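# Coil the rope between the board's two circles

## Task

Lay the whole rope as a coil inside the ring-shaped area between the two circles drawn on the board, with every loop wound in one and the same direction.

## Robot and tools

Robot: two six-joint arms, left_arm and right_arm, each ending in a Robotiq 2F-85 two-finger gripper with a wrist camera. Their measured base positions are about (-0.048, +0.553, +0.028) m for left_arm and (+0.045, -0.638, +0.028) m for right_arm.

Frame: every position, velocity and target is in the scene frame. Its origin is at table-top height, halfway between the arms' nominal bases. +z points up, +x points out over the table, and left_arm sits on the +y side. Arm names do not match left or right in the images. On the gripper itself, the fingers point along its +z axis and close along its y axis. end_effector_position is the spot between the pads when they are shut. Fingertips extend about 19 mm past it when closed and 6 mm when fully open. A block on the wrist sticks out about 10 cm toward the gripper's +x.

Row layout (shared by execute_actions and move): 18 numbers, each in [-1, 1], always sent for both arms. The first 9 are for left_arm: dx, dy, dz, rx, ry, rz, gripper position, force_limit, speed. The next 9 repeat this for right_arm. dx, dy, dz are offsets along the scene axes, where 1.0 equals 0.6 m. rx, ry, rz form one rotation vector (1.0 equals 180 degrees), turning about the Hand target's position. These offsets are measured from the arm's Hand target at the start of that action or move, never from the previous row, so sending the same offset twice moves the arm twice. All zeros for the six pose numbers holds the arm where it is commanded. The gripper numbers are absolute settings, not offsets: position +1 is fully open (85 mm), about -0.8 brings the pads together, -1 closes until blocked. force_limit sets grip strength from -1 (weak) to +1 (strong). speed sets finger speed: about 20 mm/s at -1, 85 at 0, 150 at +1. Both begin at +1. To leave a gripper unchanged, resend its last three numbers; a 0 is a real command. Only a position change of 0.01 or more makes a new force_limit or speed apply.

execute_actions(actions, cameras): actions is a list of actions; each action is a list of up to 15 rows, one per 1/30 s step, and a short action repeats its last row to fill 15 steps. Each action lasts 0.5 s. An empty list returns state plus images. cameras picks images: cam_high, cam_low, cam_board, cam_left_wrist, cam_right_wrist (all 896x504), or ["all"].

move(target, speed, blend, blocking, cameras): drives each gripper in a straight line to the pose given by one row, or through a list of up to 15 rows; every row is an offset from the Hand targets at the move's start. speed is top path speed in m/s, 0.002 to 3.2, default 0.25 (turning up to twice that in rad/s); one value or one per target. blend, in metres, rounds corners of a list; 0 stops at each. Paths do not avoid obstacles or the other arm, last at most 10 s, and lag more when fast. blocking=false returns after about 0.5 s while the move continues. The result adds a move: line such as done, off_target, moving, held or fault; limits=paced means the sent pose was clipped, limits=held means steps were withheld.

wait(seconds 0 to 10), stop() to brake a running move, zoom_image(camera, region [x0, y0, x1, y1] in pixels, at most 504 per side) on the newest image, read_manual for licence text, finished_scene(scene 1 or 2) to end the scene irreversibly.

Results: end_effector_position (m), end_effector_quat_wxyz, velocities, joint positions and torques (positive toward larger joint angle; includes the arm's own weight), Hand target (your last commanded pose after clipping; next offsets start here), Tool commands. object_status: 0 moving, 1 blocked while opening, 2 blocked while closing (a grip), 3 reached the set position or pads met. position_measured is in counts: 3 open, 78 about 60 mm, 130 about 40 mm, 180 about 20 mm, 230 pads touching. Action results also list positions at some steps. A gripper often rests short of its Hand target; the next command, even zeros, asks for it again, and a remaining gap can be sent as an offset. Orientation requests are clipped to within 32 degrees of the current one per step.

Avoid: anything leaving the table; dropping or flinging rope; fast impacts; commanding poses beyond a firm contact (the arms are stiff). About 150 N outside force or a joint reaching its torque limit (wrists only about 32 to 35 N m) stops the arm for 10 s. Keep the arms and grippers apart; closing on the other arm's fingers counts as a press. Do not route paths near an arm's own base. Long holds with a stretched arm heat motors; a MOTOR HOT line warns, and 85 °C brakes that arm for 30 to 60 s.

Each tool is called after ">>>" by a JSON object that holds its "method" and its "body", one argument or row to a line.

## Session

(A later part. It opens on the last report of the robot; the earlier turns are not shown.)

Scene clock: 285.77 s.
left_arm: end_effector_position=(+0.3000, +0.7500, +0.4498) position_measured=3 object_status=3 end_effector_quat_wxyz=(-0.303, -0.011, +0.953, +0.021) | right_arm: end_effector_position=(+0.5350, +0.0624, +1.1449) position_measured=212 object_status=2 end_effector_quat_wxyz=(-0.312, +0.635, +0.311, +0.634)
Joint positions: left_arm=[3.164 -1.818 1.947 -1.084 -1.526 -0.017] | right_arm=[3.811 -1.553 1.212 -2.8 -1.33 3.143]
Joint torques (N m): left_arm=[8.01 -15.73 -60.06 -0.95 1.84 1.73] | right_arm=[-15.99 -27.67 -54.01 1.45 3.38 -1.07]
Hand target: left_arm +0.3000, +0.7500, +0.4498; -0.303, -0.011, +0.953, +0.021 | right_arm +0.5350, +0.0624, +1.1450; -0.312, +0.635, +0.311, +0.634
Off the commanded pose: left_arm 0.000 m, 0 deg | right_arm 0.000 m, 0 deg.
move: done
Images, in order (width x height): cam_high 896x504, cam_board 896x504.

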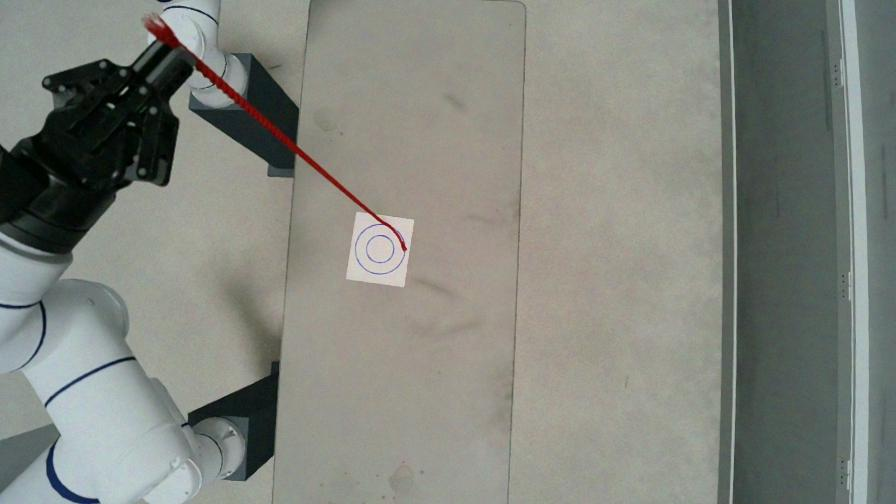

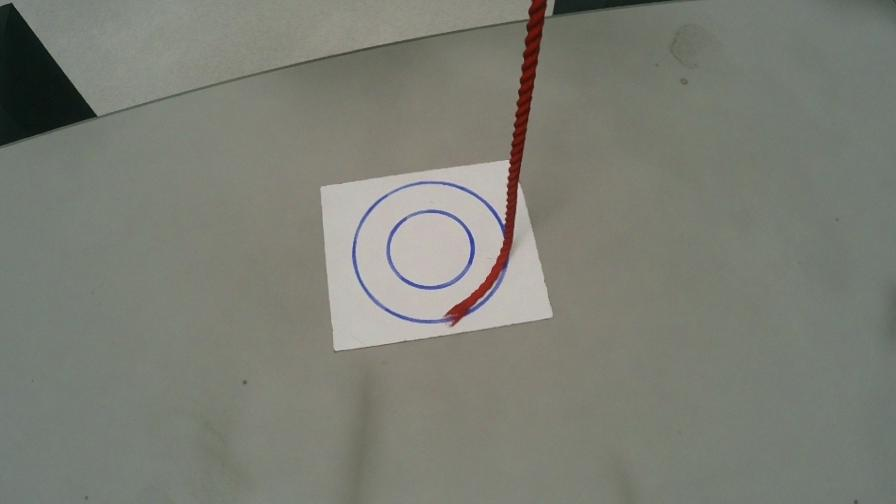

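>>> {"method": "move", "body": {
  "target": [
    [0,0,0,0,0,0,1,1,1,0.1083,-0.0790,0.0833,0,0,0,-1.0,-0.8,-1],
    [0,0,0,0,0,0,1,1,1,0.1150,-0.1523,0.1417,0,0,0,-1.0,-0.8,-1],
    [0,0,0,0,0,0,1,1,1,0.0550,-0.2057,0.1417,0,0,0,-1.0,-0.8,-1]
  ],
  "speed": [0.04,0.03,0.02],
  "blend": 0.012,
  "cameras": ["cam_board", "cam_high"]
}}

>>> {"method": "wait", "body": {
  "seconds": 1.0,
  "cameras": ["cam_board", "cam_high"]
}}

>>> {"method": "zoom_image", "body": {
  "camera": "cam_board",
  "region": [320, 150, 560, 360]
}}

>>> {"method": "zoom_image", "body": {
  "camera": "cam_high",
  "region": [320, 190, 440, 310]
}}

Scene clock: 297.47 s.
left_arm: end_effector_position=(+0.3000, +0.7500, +0.4498) position_measured=3 object_status=3 end_effector_quat_wxyz=(-0.303, -0.011, +0.953, +0.021) | right_arm: end_effector_position=(+0.5681, -0.0610, +1.2300) position_measured=212 object_status=2 end_effector_quat_wxyz=(-0.312, +0.635, +0.311, +0.634) end_effector_velocity=(-0.001, -0.001, -0.002) end_effector_angular_velocity=(-0.001, +0.002, +0.000)
Joint positions: left_arm=[3.164 -1.818 1.947 -1.084 -1.526 -0.017] | right_arm=[3.57 -1.619 1.114 -2.635 -1.089 3.142]
Joint velocities: left_arm=[within noise] | right_arm=[-0.001 -0.003 0.005 0 0.001 0]
Joint torques (N m): left_arm=[7.13 -15.95 -59.68 -0.68 2.13 1.6] | right_arm=[-16.4 -56.04 -36.47 1.69 3.6 -1.26]
Hand target: left_arm +0.3000, +0.7500, +0.4498; -0.303, -0.011, +0.953, +0.021 | right_arm +0.5680, -0.0611, +1.2300; -0.312, +0.635, +0.311, +0.634
Off the commanded pose: left_arm 0.000 m, 0 deg | right_arm 0.000 m, 0 deg.
move: done
Images, in order (width x height): cam_high 896x504, cam_board 896x504.

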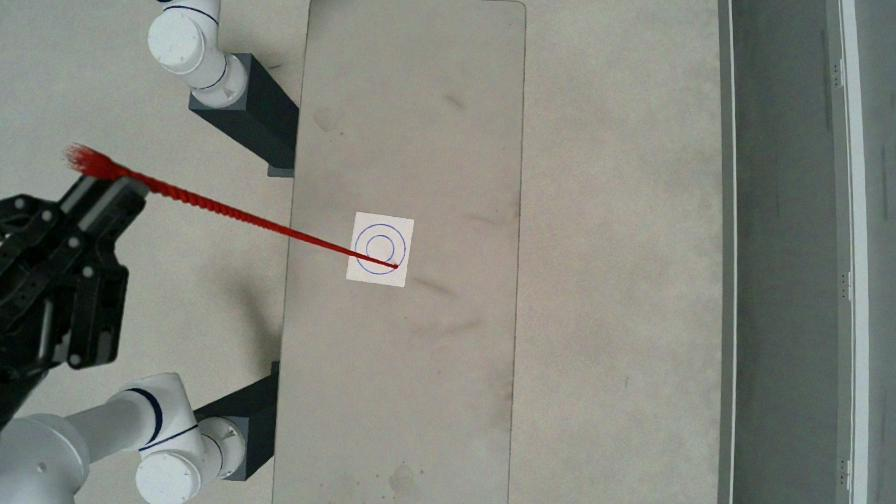

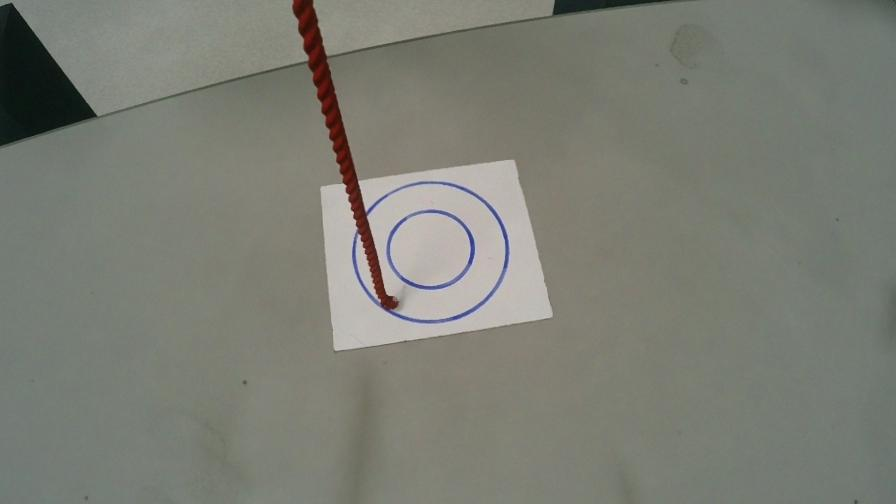

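Scene clock: 298.47 s.
left_arm: end_effector_position=(+0.3000, +0.7500, +0.4498) position_measured=3 object_status=3 end_effector_quat_wxyz=(-0.303, -0.011, +0.953, +0.021) | right_arm: end_effector_position=(+0.5680, -0.0611, +1.2300) position_measured=212 object_status=2 end_effector_quat_wxyz=(-0.312, +0.635, +0.311, +0.634)
Joint positions: left_arm=[3.164 -1.818 1.947 -1.084 -1.526 -0.017] | right_arm=[3.57 -1.62 1.114 -2.635 -1.089 3.142]
Joint torques (N m): left_arm=[9.25 -15.81 -59.1 -0.56 1.78 1.57] | right_arm=[-17.68 -56.11 -36.48 1.63 3.5 -1.04]
Hand target: left_arm +0.3000, +0.7500, +0.4498; -0.303, -0.011, +0.953, +0.021 | right_arm +0.5680, -0.0611, +1.2300; -0.312, +0.635, +0.311, +0.634
Tool commands: left_gripper/position=+1.0 left_gripper/force_limit=+1.0 left_gripper/speed=+1.0 right_gripper/position=-1.0 right_gripper/force_limit=-0.8 right_gripper/speed=-1.0
Off the commanded pose: left_arm 0.000 m, 0 deg | right_arm 0.000 m, 0 deg.
wait: 1.00 s; at rest by 0.17 s
Images, in order (width x height): cam_high 896x504, cam_board 896x504.

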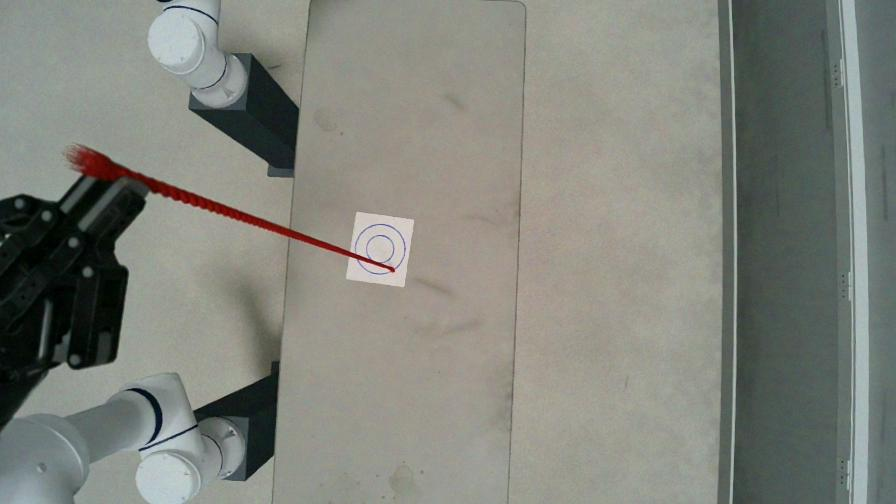

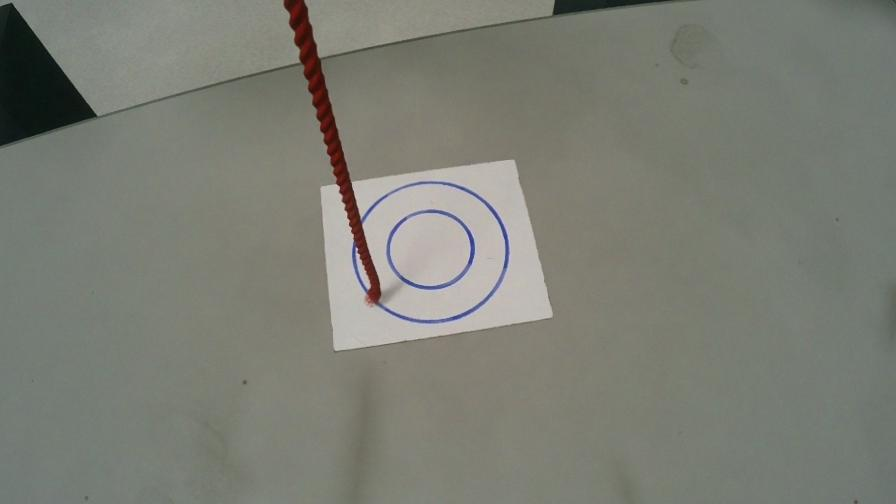

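Scaled by 2.100 from the camera's 896x504 image, which has a finer 1280x720 frame.

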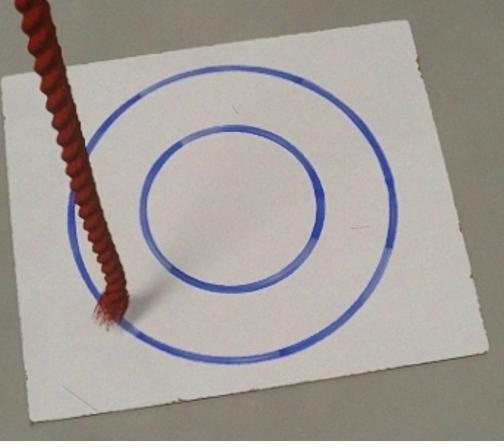

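Scaled by 4.200 from the camera's 896x504 image, which has a finer 1280x720 frame.

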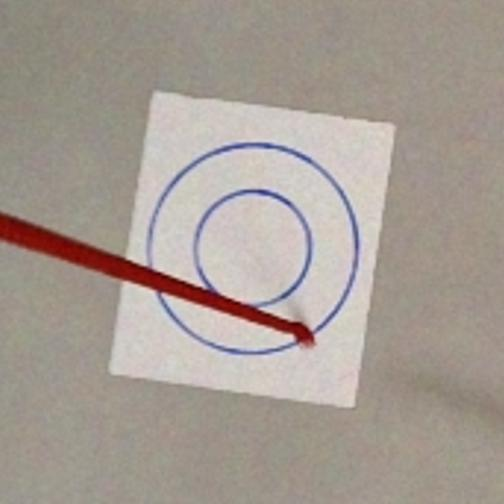

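>>> {"method": "wait", "body": {
  "seconds": 0.5,
  "cameras": ["cam_board", "cam_high", "cam_low"]
}}

>>> {"method": "wait", "body": {
  "seconds": 0.6,
  "cameras": ["cam_board", "cam_high"]
}}

Scene clock: 301.97 s.
left_arm: end_effector_position=(+0.3000, +0.7500, +0.4498) position_measured=3 object_status=3 end_effector_quat_wxyz=(-0.303, -0.011, +0.953, +0.021) | right_arm: end_effector_position=(+0.5680, -0.0611, +1.2300) position_measured=212 object_status=2 end_effector_quat_wxyz=(-0.312, +0.635, +0.311, +0.634)
Joint positions: left_arm=[3.164 -1.818 1.947 -1.084 -1.526 -0.017] | right_arm=[3.57 -1.62 1.114 -2.635 -1.089 3.142]
Joint torques (N m): left_arm=[7.83 -17.8 -60.19 -0.69 1.73 1.89] | right_arm=[-17.17 -56.05 -36.8 1.47 3.46 -0.27]
Hand target: left_arm +0.3000, +0.7500, +0.4498; -0.303, -0.011, +0.953, +0.021 | right_arm +0.5680, -0.0611, +1.2300; -0.312, +0.635, +0.311, +0.634
Tool commands: left_gripper/position=+1.0 left_gripper/force_limit=+1.0 left_gripper/speed=+1.0 right_gripper/position=-1.0 right_gripper/force_limit=-0.8 right_gripper/speed=-1.0
Off the commanded pose: left_arm 0.000 m, 0 deg | right_arm 0.000 m, 0 deg.
wait: 0.50 s; at rest from the start
Images, in order (width x height): cam_high 896x504, cam_low 896x504, cam_board 896x504.

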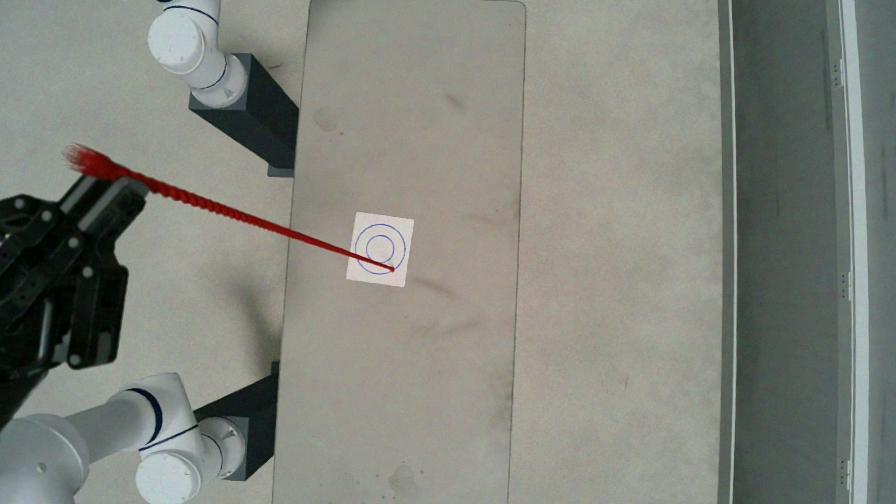

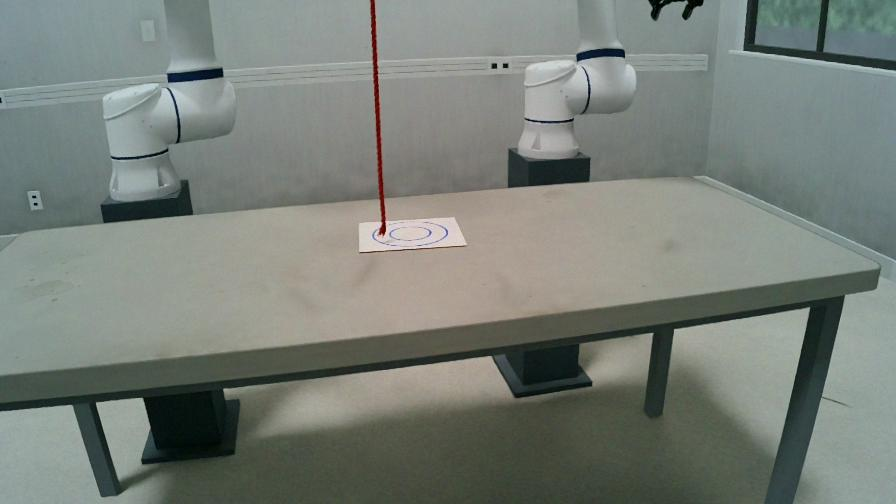

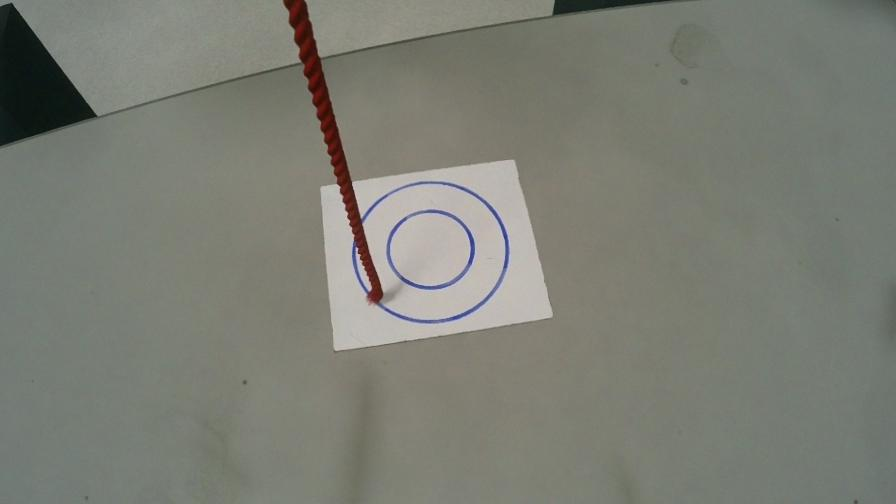

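Scene clock: 302.57 s.
left_arm: end_effector_position=(+0.3000, +0.7500, +0.4498) position_measured=3 object_status=3 end_effector_quat_wxyz=(-0.303, -0.011, +0.953, +0.021) | right_arm: end_effector_position=(+0.5680, -0.0611, +1.2300) position_measured=212 object_status=2 end_effector_quat_wxyz=(-0.312, +0.635, +0.311, +0.634)
Joint positions: left_arm=[3.164 -1.818 1.947 -1.084 -1.526 -0.017] | right_arm=[3.57 -1.62 1.114 -2.635 -1.089 3.142]
Joint torques (N m): left_arm=[6.87 -15.62 -59.84 -0.35 1.85 1.83] | right_arm=[-15.97 -57.22 -36.5 1.66 3.34 -0.1]
Hand target: left_arm +0.3000, +0.7500, +0.4498; -0.303, -0.011, +0.953, +0.021 | right_arm +0.5680, -0.0611, +1.2300; -0.312, +0.635, +0.311, +0.634
Tool commands: left_gripper/position=+1.0 left_gripper/force_limit=+1.0 left_gripper/speed=+1.0 right_gripper/position=-1.0 right_gripper/force_limit=-0.8 right_gripper/speed=-1.0
Off the commanded pose: left_arm 0.000 m, 0 deg | right_arm 0.000 m, 0 deg.
wait: 0.60 s; at rest by 0.17 s
Images, in order (width x height): cam_high 896x504, cam_board 896x504.

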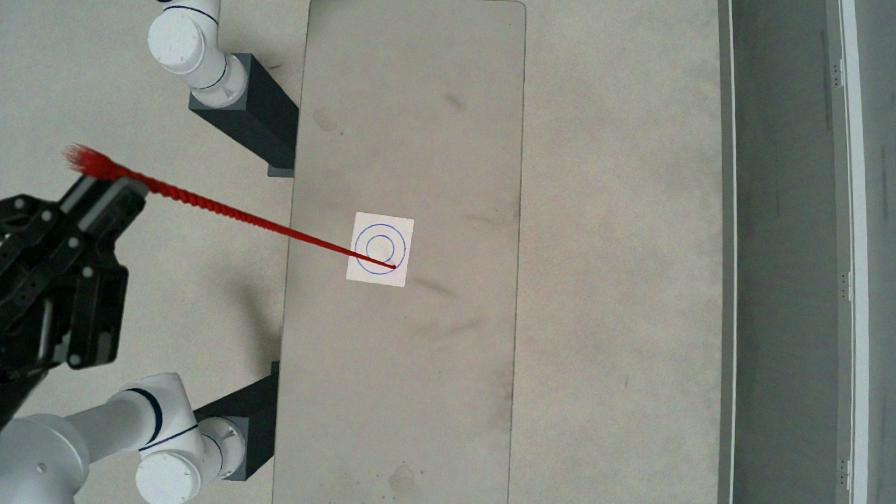

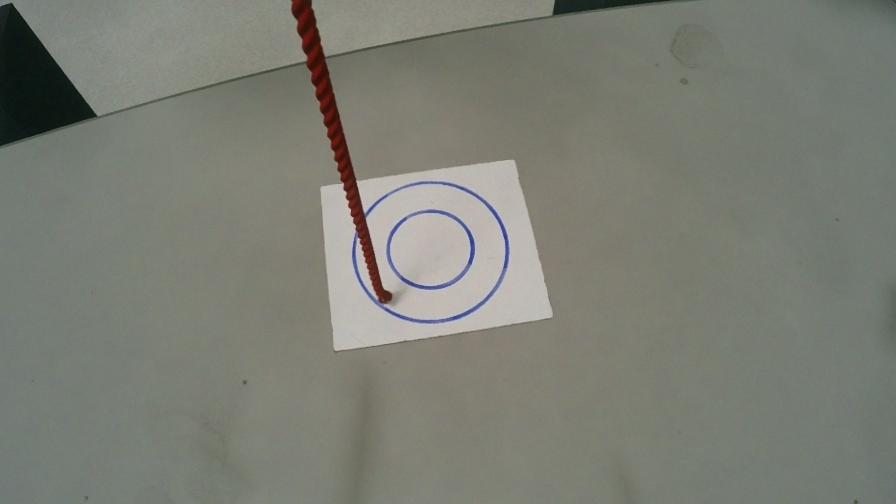

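>>> {"method": "move", "body": {
  "target": [
    [0,0,0,0,0,0,1,1,1,-0.0130,0.0188,0,0,0,0,-1.0,-0.8,-1],
    [0,0,0,0,0,0,1,1,1,0.0125,0.0348,-0.0133,0,0,0,-1.0,-0.8,-1],
    [0,0,0,0,0,0,1,1,1,0.0423,0.0740,-0.0478,0,0,0,-1.0,-0.8,-1]
  ],
  "speed": 0.018,
  "blend": 0.006,
  "cameras": ["cam_board", "cam_high"]
}}

>>> {"method": "zoom_image", "body": {
  "camera": "cam_board",
  "region": [320, 150, 560, 360]
}}

>>> {"method": "zoom_image", "body": {
  "camera": "cam_high",
  "region": [320, 190, 440, 310]
}}

Scene clock: 317.63 s.
left_arm: end_effector_position=(+0.3000, +0.7500, +0.4498) position_measured=3 object_status=3 end_effector_quat_wxyz=(-0.303, -0.011, +0.953, +0.021) | right_arm: end_effector_position=(+0.5933, -0.0168, +1.2014) position_measured=212 object_status=2 end_effector_quat_wxyz=(-0.312, +0.635, +0.311, +0.634)
Joint positions: left_arm=[3.164 -1.818 1.947 -1.084 -1.526 -0.017] | right_arm=[3.627 -1.559 1.111 -2.693 -1.146 3.142]
Joint torques (N m): left_arm=[5.95 -17.55 -58.72 -0.48 2.24 1.9] | right_arm=[28.84 -24.69 -37.77 -10.26 -1.05 0.72]
Hand target: left_arm +0.3000, +0.7500, +0.4498; -0.303, -0.011, +0.953, +0.021 | right_arm +0.5934, -0.0167, +1.2013; -0.312, +0.635, +0.311, +0.634
Off the commanded pose: left_arm 0.000 m, 0 deg | right_arm 0.000 m, 0 deg.
move: done
Images, in order (width x height): cam_high 896x504, cam_board 896x504.

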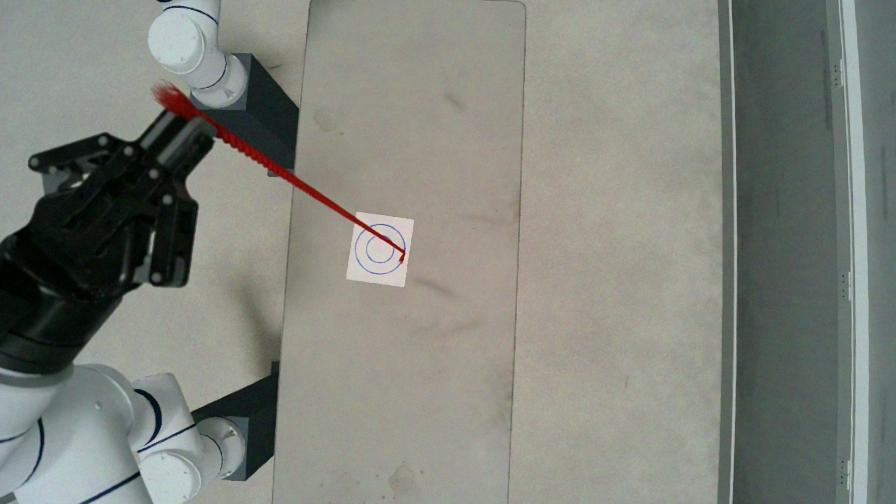

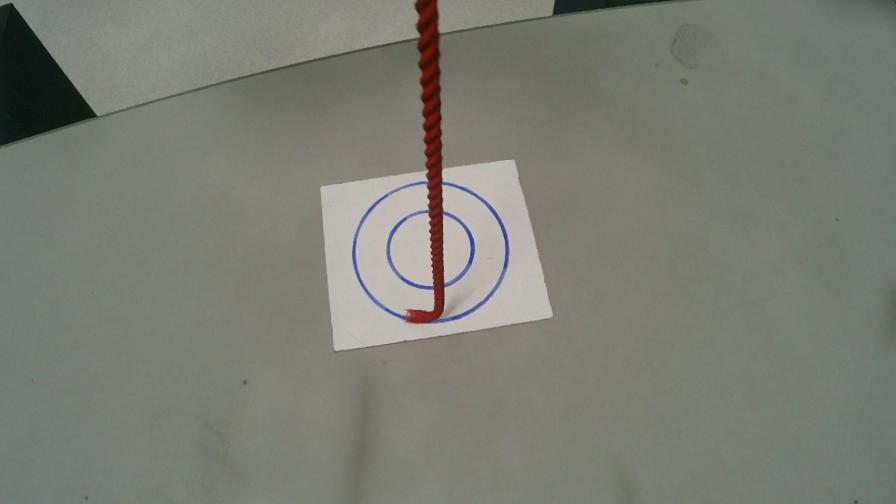

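Scaled by 2.100 from the camera's 896x504 image, which has a finer 1280x720 frame.

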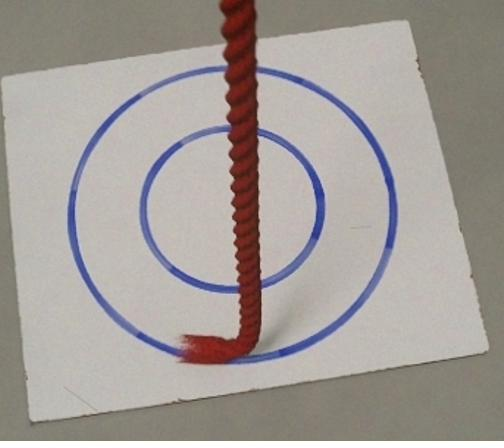

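Scaled by 4.200 from the camera's 896x504 image, which has a finer 1280x720 frame.

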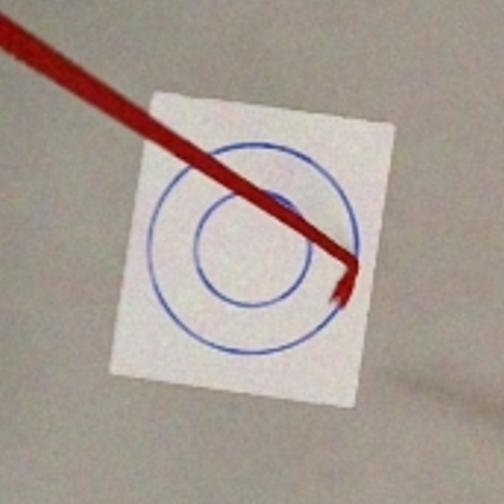

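>>> {"method": "wait", "body": {
  "seconds": 1.0,
  "cameras": ["cam_board", "cam_high"]
}}

>>> {"method": "zoom_image", "body": {
  "camera": "cam_board",
  "region": [320, 150, 560, 360]
}}

>>> {"method": "zoom_image", "body": {
  "camera": "cam_high",
  "region": [320, 190, 440, 310]
}}

Scene clock: 321.60 s.
left_arm: end_effector_position=(+0.3000, +0.7500, +0.4498) position_measured=3 object_status=3 end_effector_quat_wxyz=(-0.303, -0.011, +0.953, +0.021) | right_arm: end_effector_position=(+0.5934, -0.0167, +1.2013) position_measured=212 object_status=2 end_effector_quat_wxyz=(-0.312, +0.635, +0.311, +0.634)
Joint positions: left_arm=[3.164 -1.818 1.947 -1.084 -1.526 -0.017] | right_arm=[3.627 -1.559 1.111 -2.693 -1.147 3.142]
Joint torques (N m): left_arm=[7.71 -17.36 -58.64 -0.39 2.13 2] | right_arm=[31.63 -24.39 -37.57 -9.87 -0.8 0.92]
Hand target: left_arm +0.3000, +0.7500, +0.4498; -0.303, -0.011, +0.953, +0.021 | right_arm +0.5934, -0.0167, +1.2013; -0.312, +0.635, +0.311, +0.634
Tool commands: left_gripper/position=+1.0 left_gripper/force_limit=+1.0 left_gripper/speed=+1.0 right_gripper/position=-1.0 right_gripper/force_limit=-0.8 right_gripper/speed=-1.0
Off the commanded pose: left_arm 0.000 m, 0 deg | right_arm 0.000 m, 0 deg.
wait: 1.00 s; at rest from the start
Images, in order (width x height): cam_high 896x504, cam_board 896x504.

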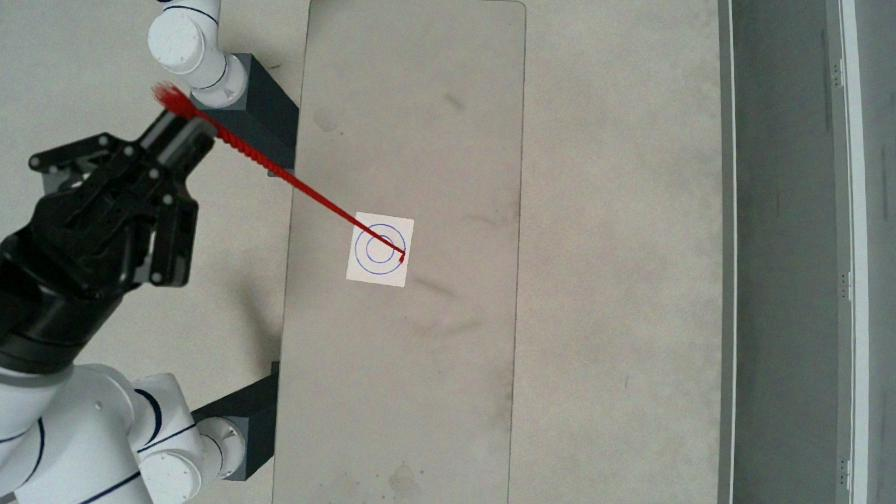

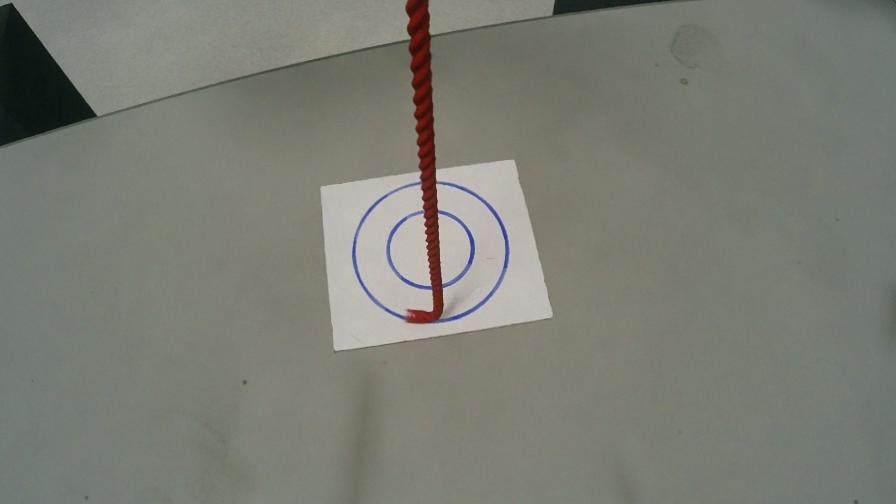

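Scaled by 2.100 from the camera's 896x504 image, which has a finer 1280x720 frame.

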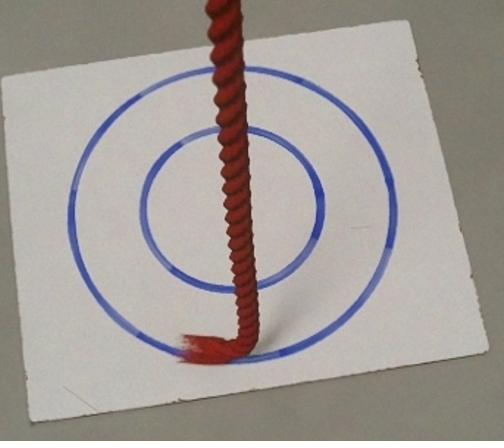

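Scaled by 4.200 from the camera's 896x504 image, which has a finer 1280x720 frame.

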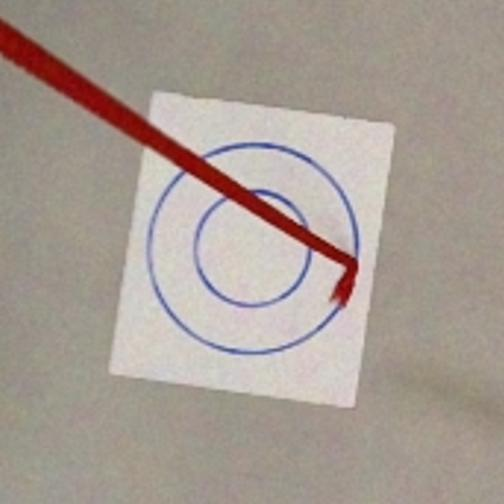

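>>> {"method": "move", "body": {
  "target": [
    [0,0,0,0,0,0,1,1,1,-0.0257,0.0678,-0.0022,0,0,0,-1.0,-0.8,-1],
    [0,0,0,0,0,0,1,1,1,-0.0327,0.1268,-0.0688,0,0,0,-1.0,-0.8,-1],
    [0,0,0,0,0,0,1,1,1,-0.1082,0.1558,-0.1412,0,0,0,-1.0,-0.8,-1],
    [0,0,0,0,0,0,1,1,1,-0.1723,0.1445,-0.2008,0,0,0,-1.0,-0.8,-1]
  ],
  "speed": [0.025,0.03,0.03,0.03],
  "blend": 0.012,
  "cameras": ["cam_board", "cam_high"]
}}

>>> {"method": "zoom_image", "body": {
  "camera": "cam_board",
  "region": [320, 150, 560, 360]
}}

>>> {"method": "zoom_image", "body": {
  "camera": "cam_high",
  "region": [320, 190, 440, 310]
}}

Scene clock: 341.73 s.
left_arm: end_effector_position=(+0.3000, +0.7500, +0.4498) position_measured=3 object_status=3 end_effector_quat_wxyz=(-0.303, -0.011, +0.953, +0.021) | right_arm: end_effector_position=(+0.4901, +0.0701, +1.0809) position_measured=212 object_status=2 end_effector_quat_wxyz=(-0.312, +0.635, +0.311, +0.634)
Joint positions: left_arm=[3.164 -1.818 1.947 -1.084 -1.526 -0.017] | right_arm=[3.875 -1.612 1.387 -2.916 -1.395 3.143]
Joint torques (N m): left_arm=[3.29 -17.36 -59.57 -0.78 1.84 1.89] | right_arm=[30.47 -62.2 -41.71 -10.37 -0.99 0.64]
Hand target: left_arm +0.3000, +0.7500, +0.4498; -0.303, -0.011, +0.953, +0.021 | right_arm +0.4900, +0.0700, +1.0808; -0.312, +0.635, +0.311, +0.634
Off the commanded pose: left_arm 0.000 m, 0 deg | right_arm 0.000 m, 0 deg.
move: done
Images, in order (width x height): cam_high 896x504, cam_board 896x504.

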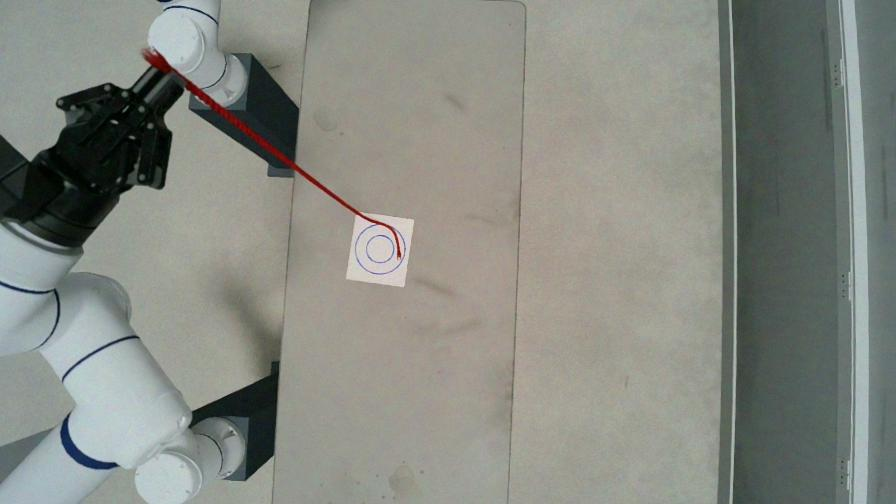

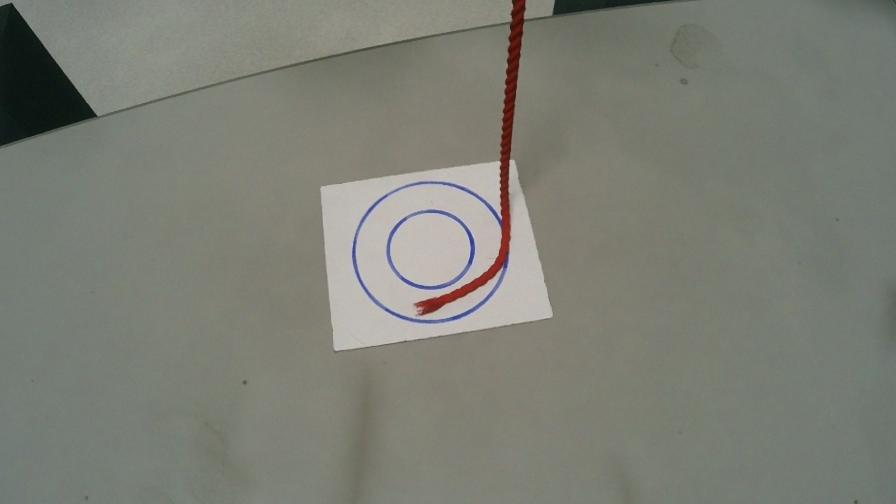

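Scaled by 2.100 from the camera's 896x504 image, which has a finer 1280x720 frame.

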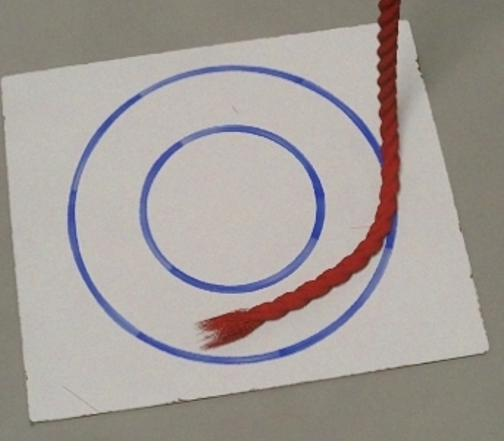

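Scaled by 4.200 from the camera's 896x504 image, which has a finer 1280x720 frame.

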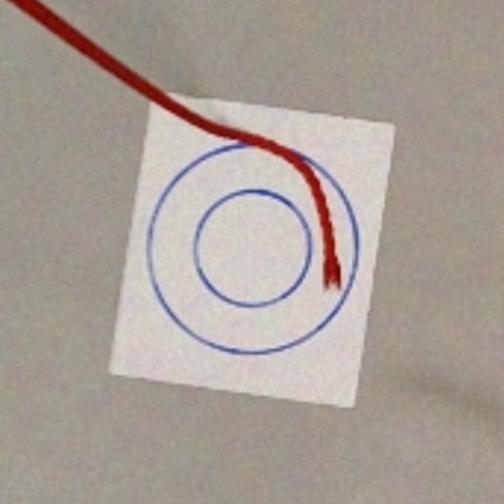

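>>> {"method": "move", "body": {
  "target": [
    [0,0,0,0,0,0,1,1,1,-0.0333,-0.0267,-0.0563,0,0,0,-1.0,-0.8,-1],
    [0,0,0,0,0,0,1,1,1,-0.0633,-0.0717,-0.1097,0,0,0,-1.0,-0.8,-1],
    [0,0,0,0,0,0,1,1,1,-0.0725,-0.1267,-0.1597,0,0,0,-1.0,-0.8,-1]
  ],
  "speed": 0.03,
  "blend": 0.012,
  "cameras": ["cam_board", "cam_high"]
}}

>>> {"method": "zoom_image", "body": {
  "camera": "cam_board",
  "region": [320, 150, 560, 360]
}}

>>> {"method": "zoom_image", "body": {
  "camera": "cam_high",
  "region": [320, 190, 440, 310]
}}

Scene clock: 354.67 s.
left_arm: end_effector_position=(+0.3000, +0.7500, +0.4498) position_measured=3 object_status=3 end_effector_quat_wxyz=(-0.303, -0.011, +0.953, +0.021) | right_arm: end_effector_position=(+0.4465, -0.0059, +0.9850) position_measured=212 object_status=2 end_effector_quat_wxyz=(-0.312, +0.635, +0.311, +0.634)
Joint positions: left_arm=[3.164 -1.818 1.947 -1.084 -1.526 -0.017] | right_arm=[3.814 -1.786 1.707 -3.062 -1.333 3.143]
Joint torques (N m): left_arm=[3.19 -17.8 -59.47 -0.6 2.08 1.72] | right_arm=[-17.38 -47.56 -42.65 -10.26 3.9 -1.05]
Hand target: left_arm +0.3000, +0.7500, +0.4498; -0.303, -0.011, +0.953, +0.021 | right_arm +0.4465, -0.0060, +0.9850; -0.312, +0.635, +0.311, +0.634
Off the commanded pose: left_arm 0.000 m, 0 deg | right_arm 0.000 m, 0 deg.
move: done
Images, in order (width x height): cam_high 896x504, cam_board 896x504.

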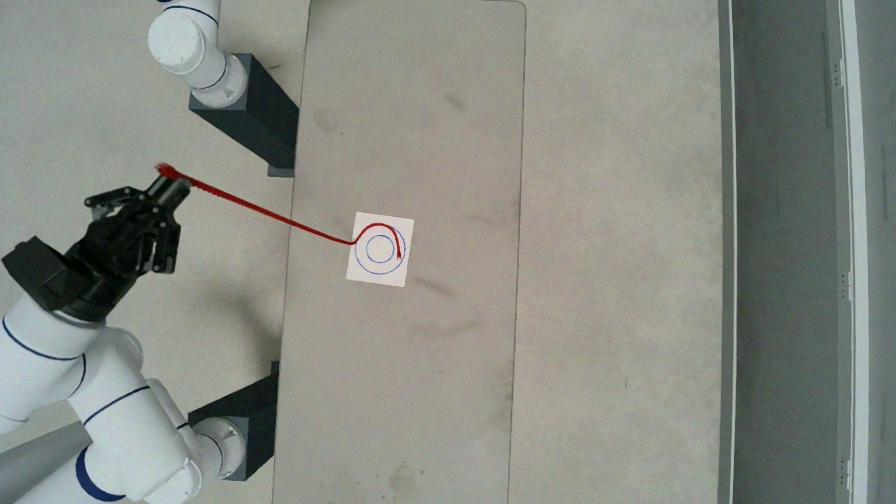

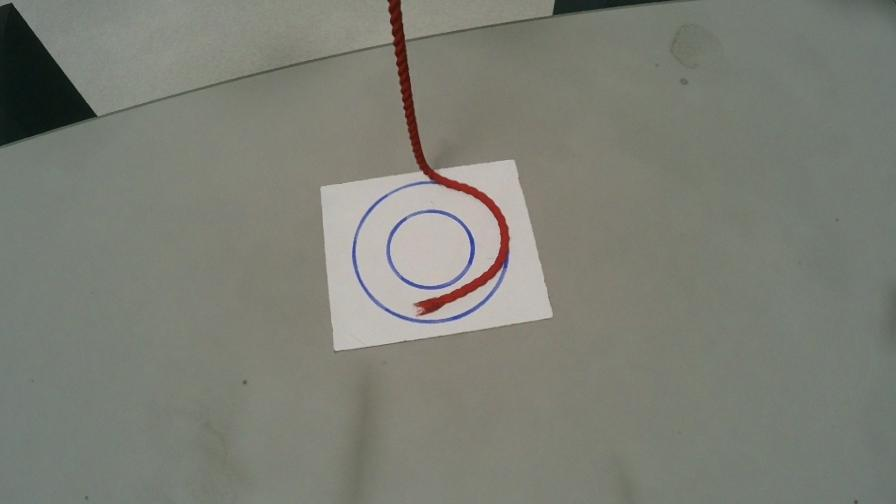

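Scaled by 2.100 from the camera's 896x504 image, which has a finer 1280x720 frame.

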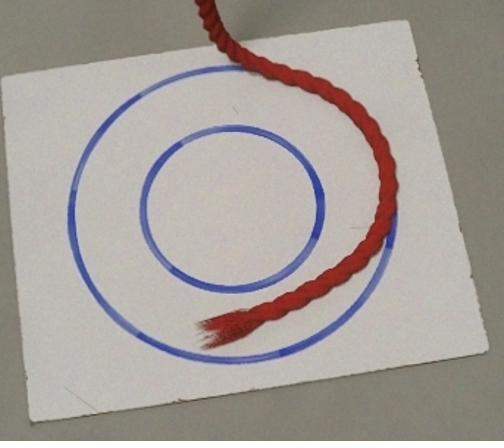

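Scaled by 4.200 from the camera's 896x504 image, which has a finer 1280x720 frame.

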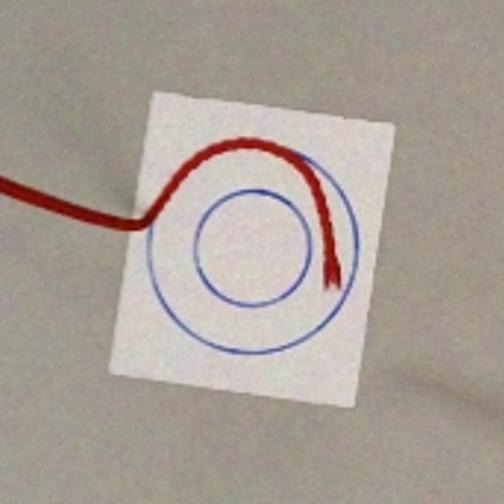

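>>> {"method": "move", "body": {
  "target": [
    [0,0,0,0,0,0,1,1,1,0.0142,-0.05,-0.06,0,0,0,-1.0,-0.8,-1],
    [0,0,0,0,0,0,1,1,1,0.0525,-0.0883,-0.12,0,0,0,-1.0,-0.8,-1],
    [0,0,0,0,0,0,1,1,1,0.1075,-0.1083,-0.1792,0,0,0,-1.0,-0.8,-1],
    [0,0,0,0,0,0,1,1,1,0.1675,-0.1,-0.2383,0,0,0,-1.0,-0.8,-1]
  ],
  "speed": 0.03,
  "blend": 0.012,
  "cameras": ["cam_board", "cam_high"]
}}

>>> {"method": "zoom_image", "body": {
  "camera": "cam_board",
  "region": [320, 150, 560, 360]
}}

>>> {"method": "zoom_image", "body": {
  "camera": "cam_high",
  "region": [320, 190, 440, 310]
}}

Scene clock: 366.73 s.
left_arm: end_effector_position=(+0.3000, +0.7500, +0.4498) position_measured=3 object_status=3 end_effector_quat_wxyz=(-0.303, -0.011, +0.953, +0.021) | right_arm: end_effector_position=(+0.5469, -0.0660, +0.8421) position_measured=212 object_status=2 end_effector_quat_wxyz=(-0.312, +0.635, +0.311, +0.634)
Joint positions: left_arm=[3.164 -1.818 1.947 -1.084 -1.526 -0.017] | right_arm=[3.579 -1.754 1.933 -3.32 -1.099 3.142]
Joint torques (N m): left_arm=[2.87 -19.23 -59.4 -0.51 2.28 1.5] | right_arm=[-16.39 -8.81 -41.42 -9.5 3.47 -0.8]
Hand target: left_arm +0.3000, +0.7500, +0.4498; -0.303, -0.011, +0.953, +0.021 | right_arm +0.5470, -0.0660, +0.8420; -0.312, +0.635, +0.311, +0.634
Off the commanded pose: left_arm 0.000 m, 0 deg | right_arm 0.000 m, 0 deg.
move: done
Images, in order (width x height): cam_high 896x504, cam_board 896x504.

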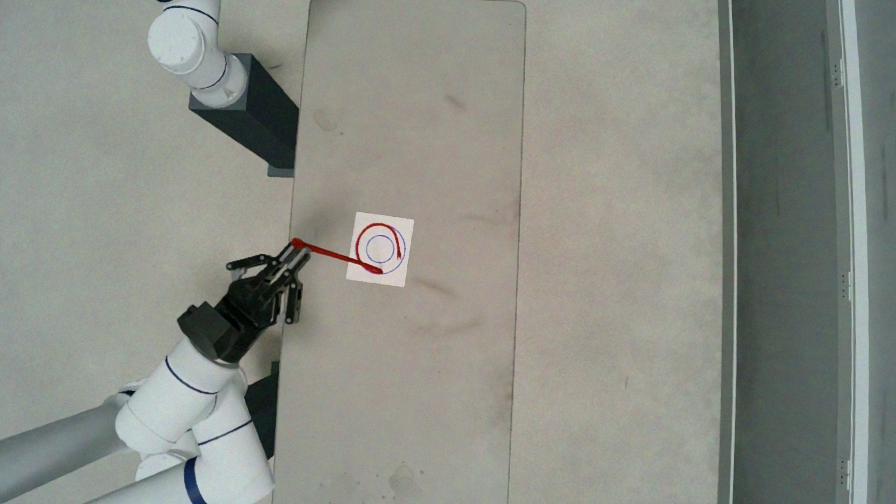

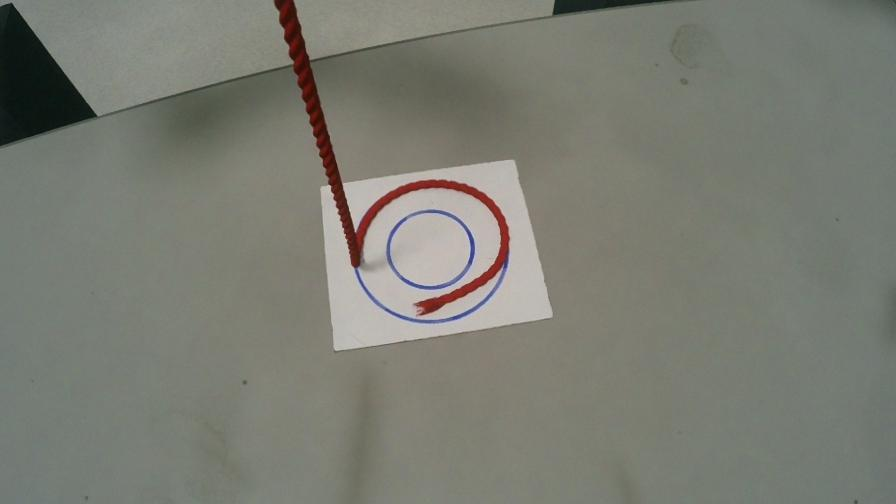

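Scaled by 2.100 from the camera's 896x504 image, which has a finer 1280x720 frame.

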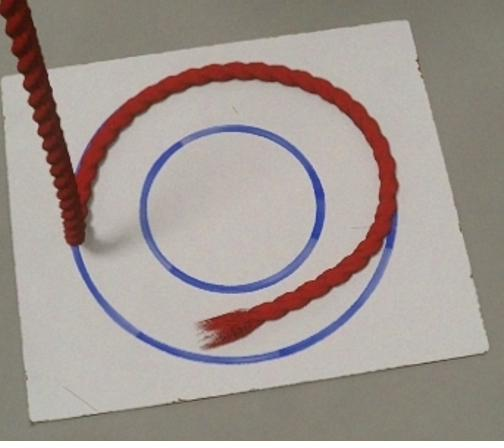

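Scaled by 4.200 from the camera's 896x504 image, which has a finer 1280x720 frame.

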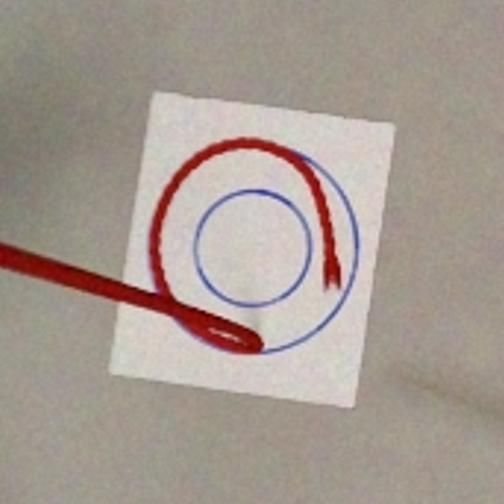

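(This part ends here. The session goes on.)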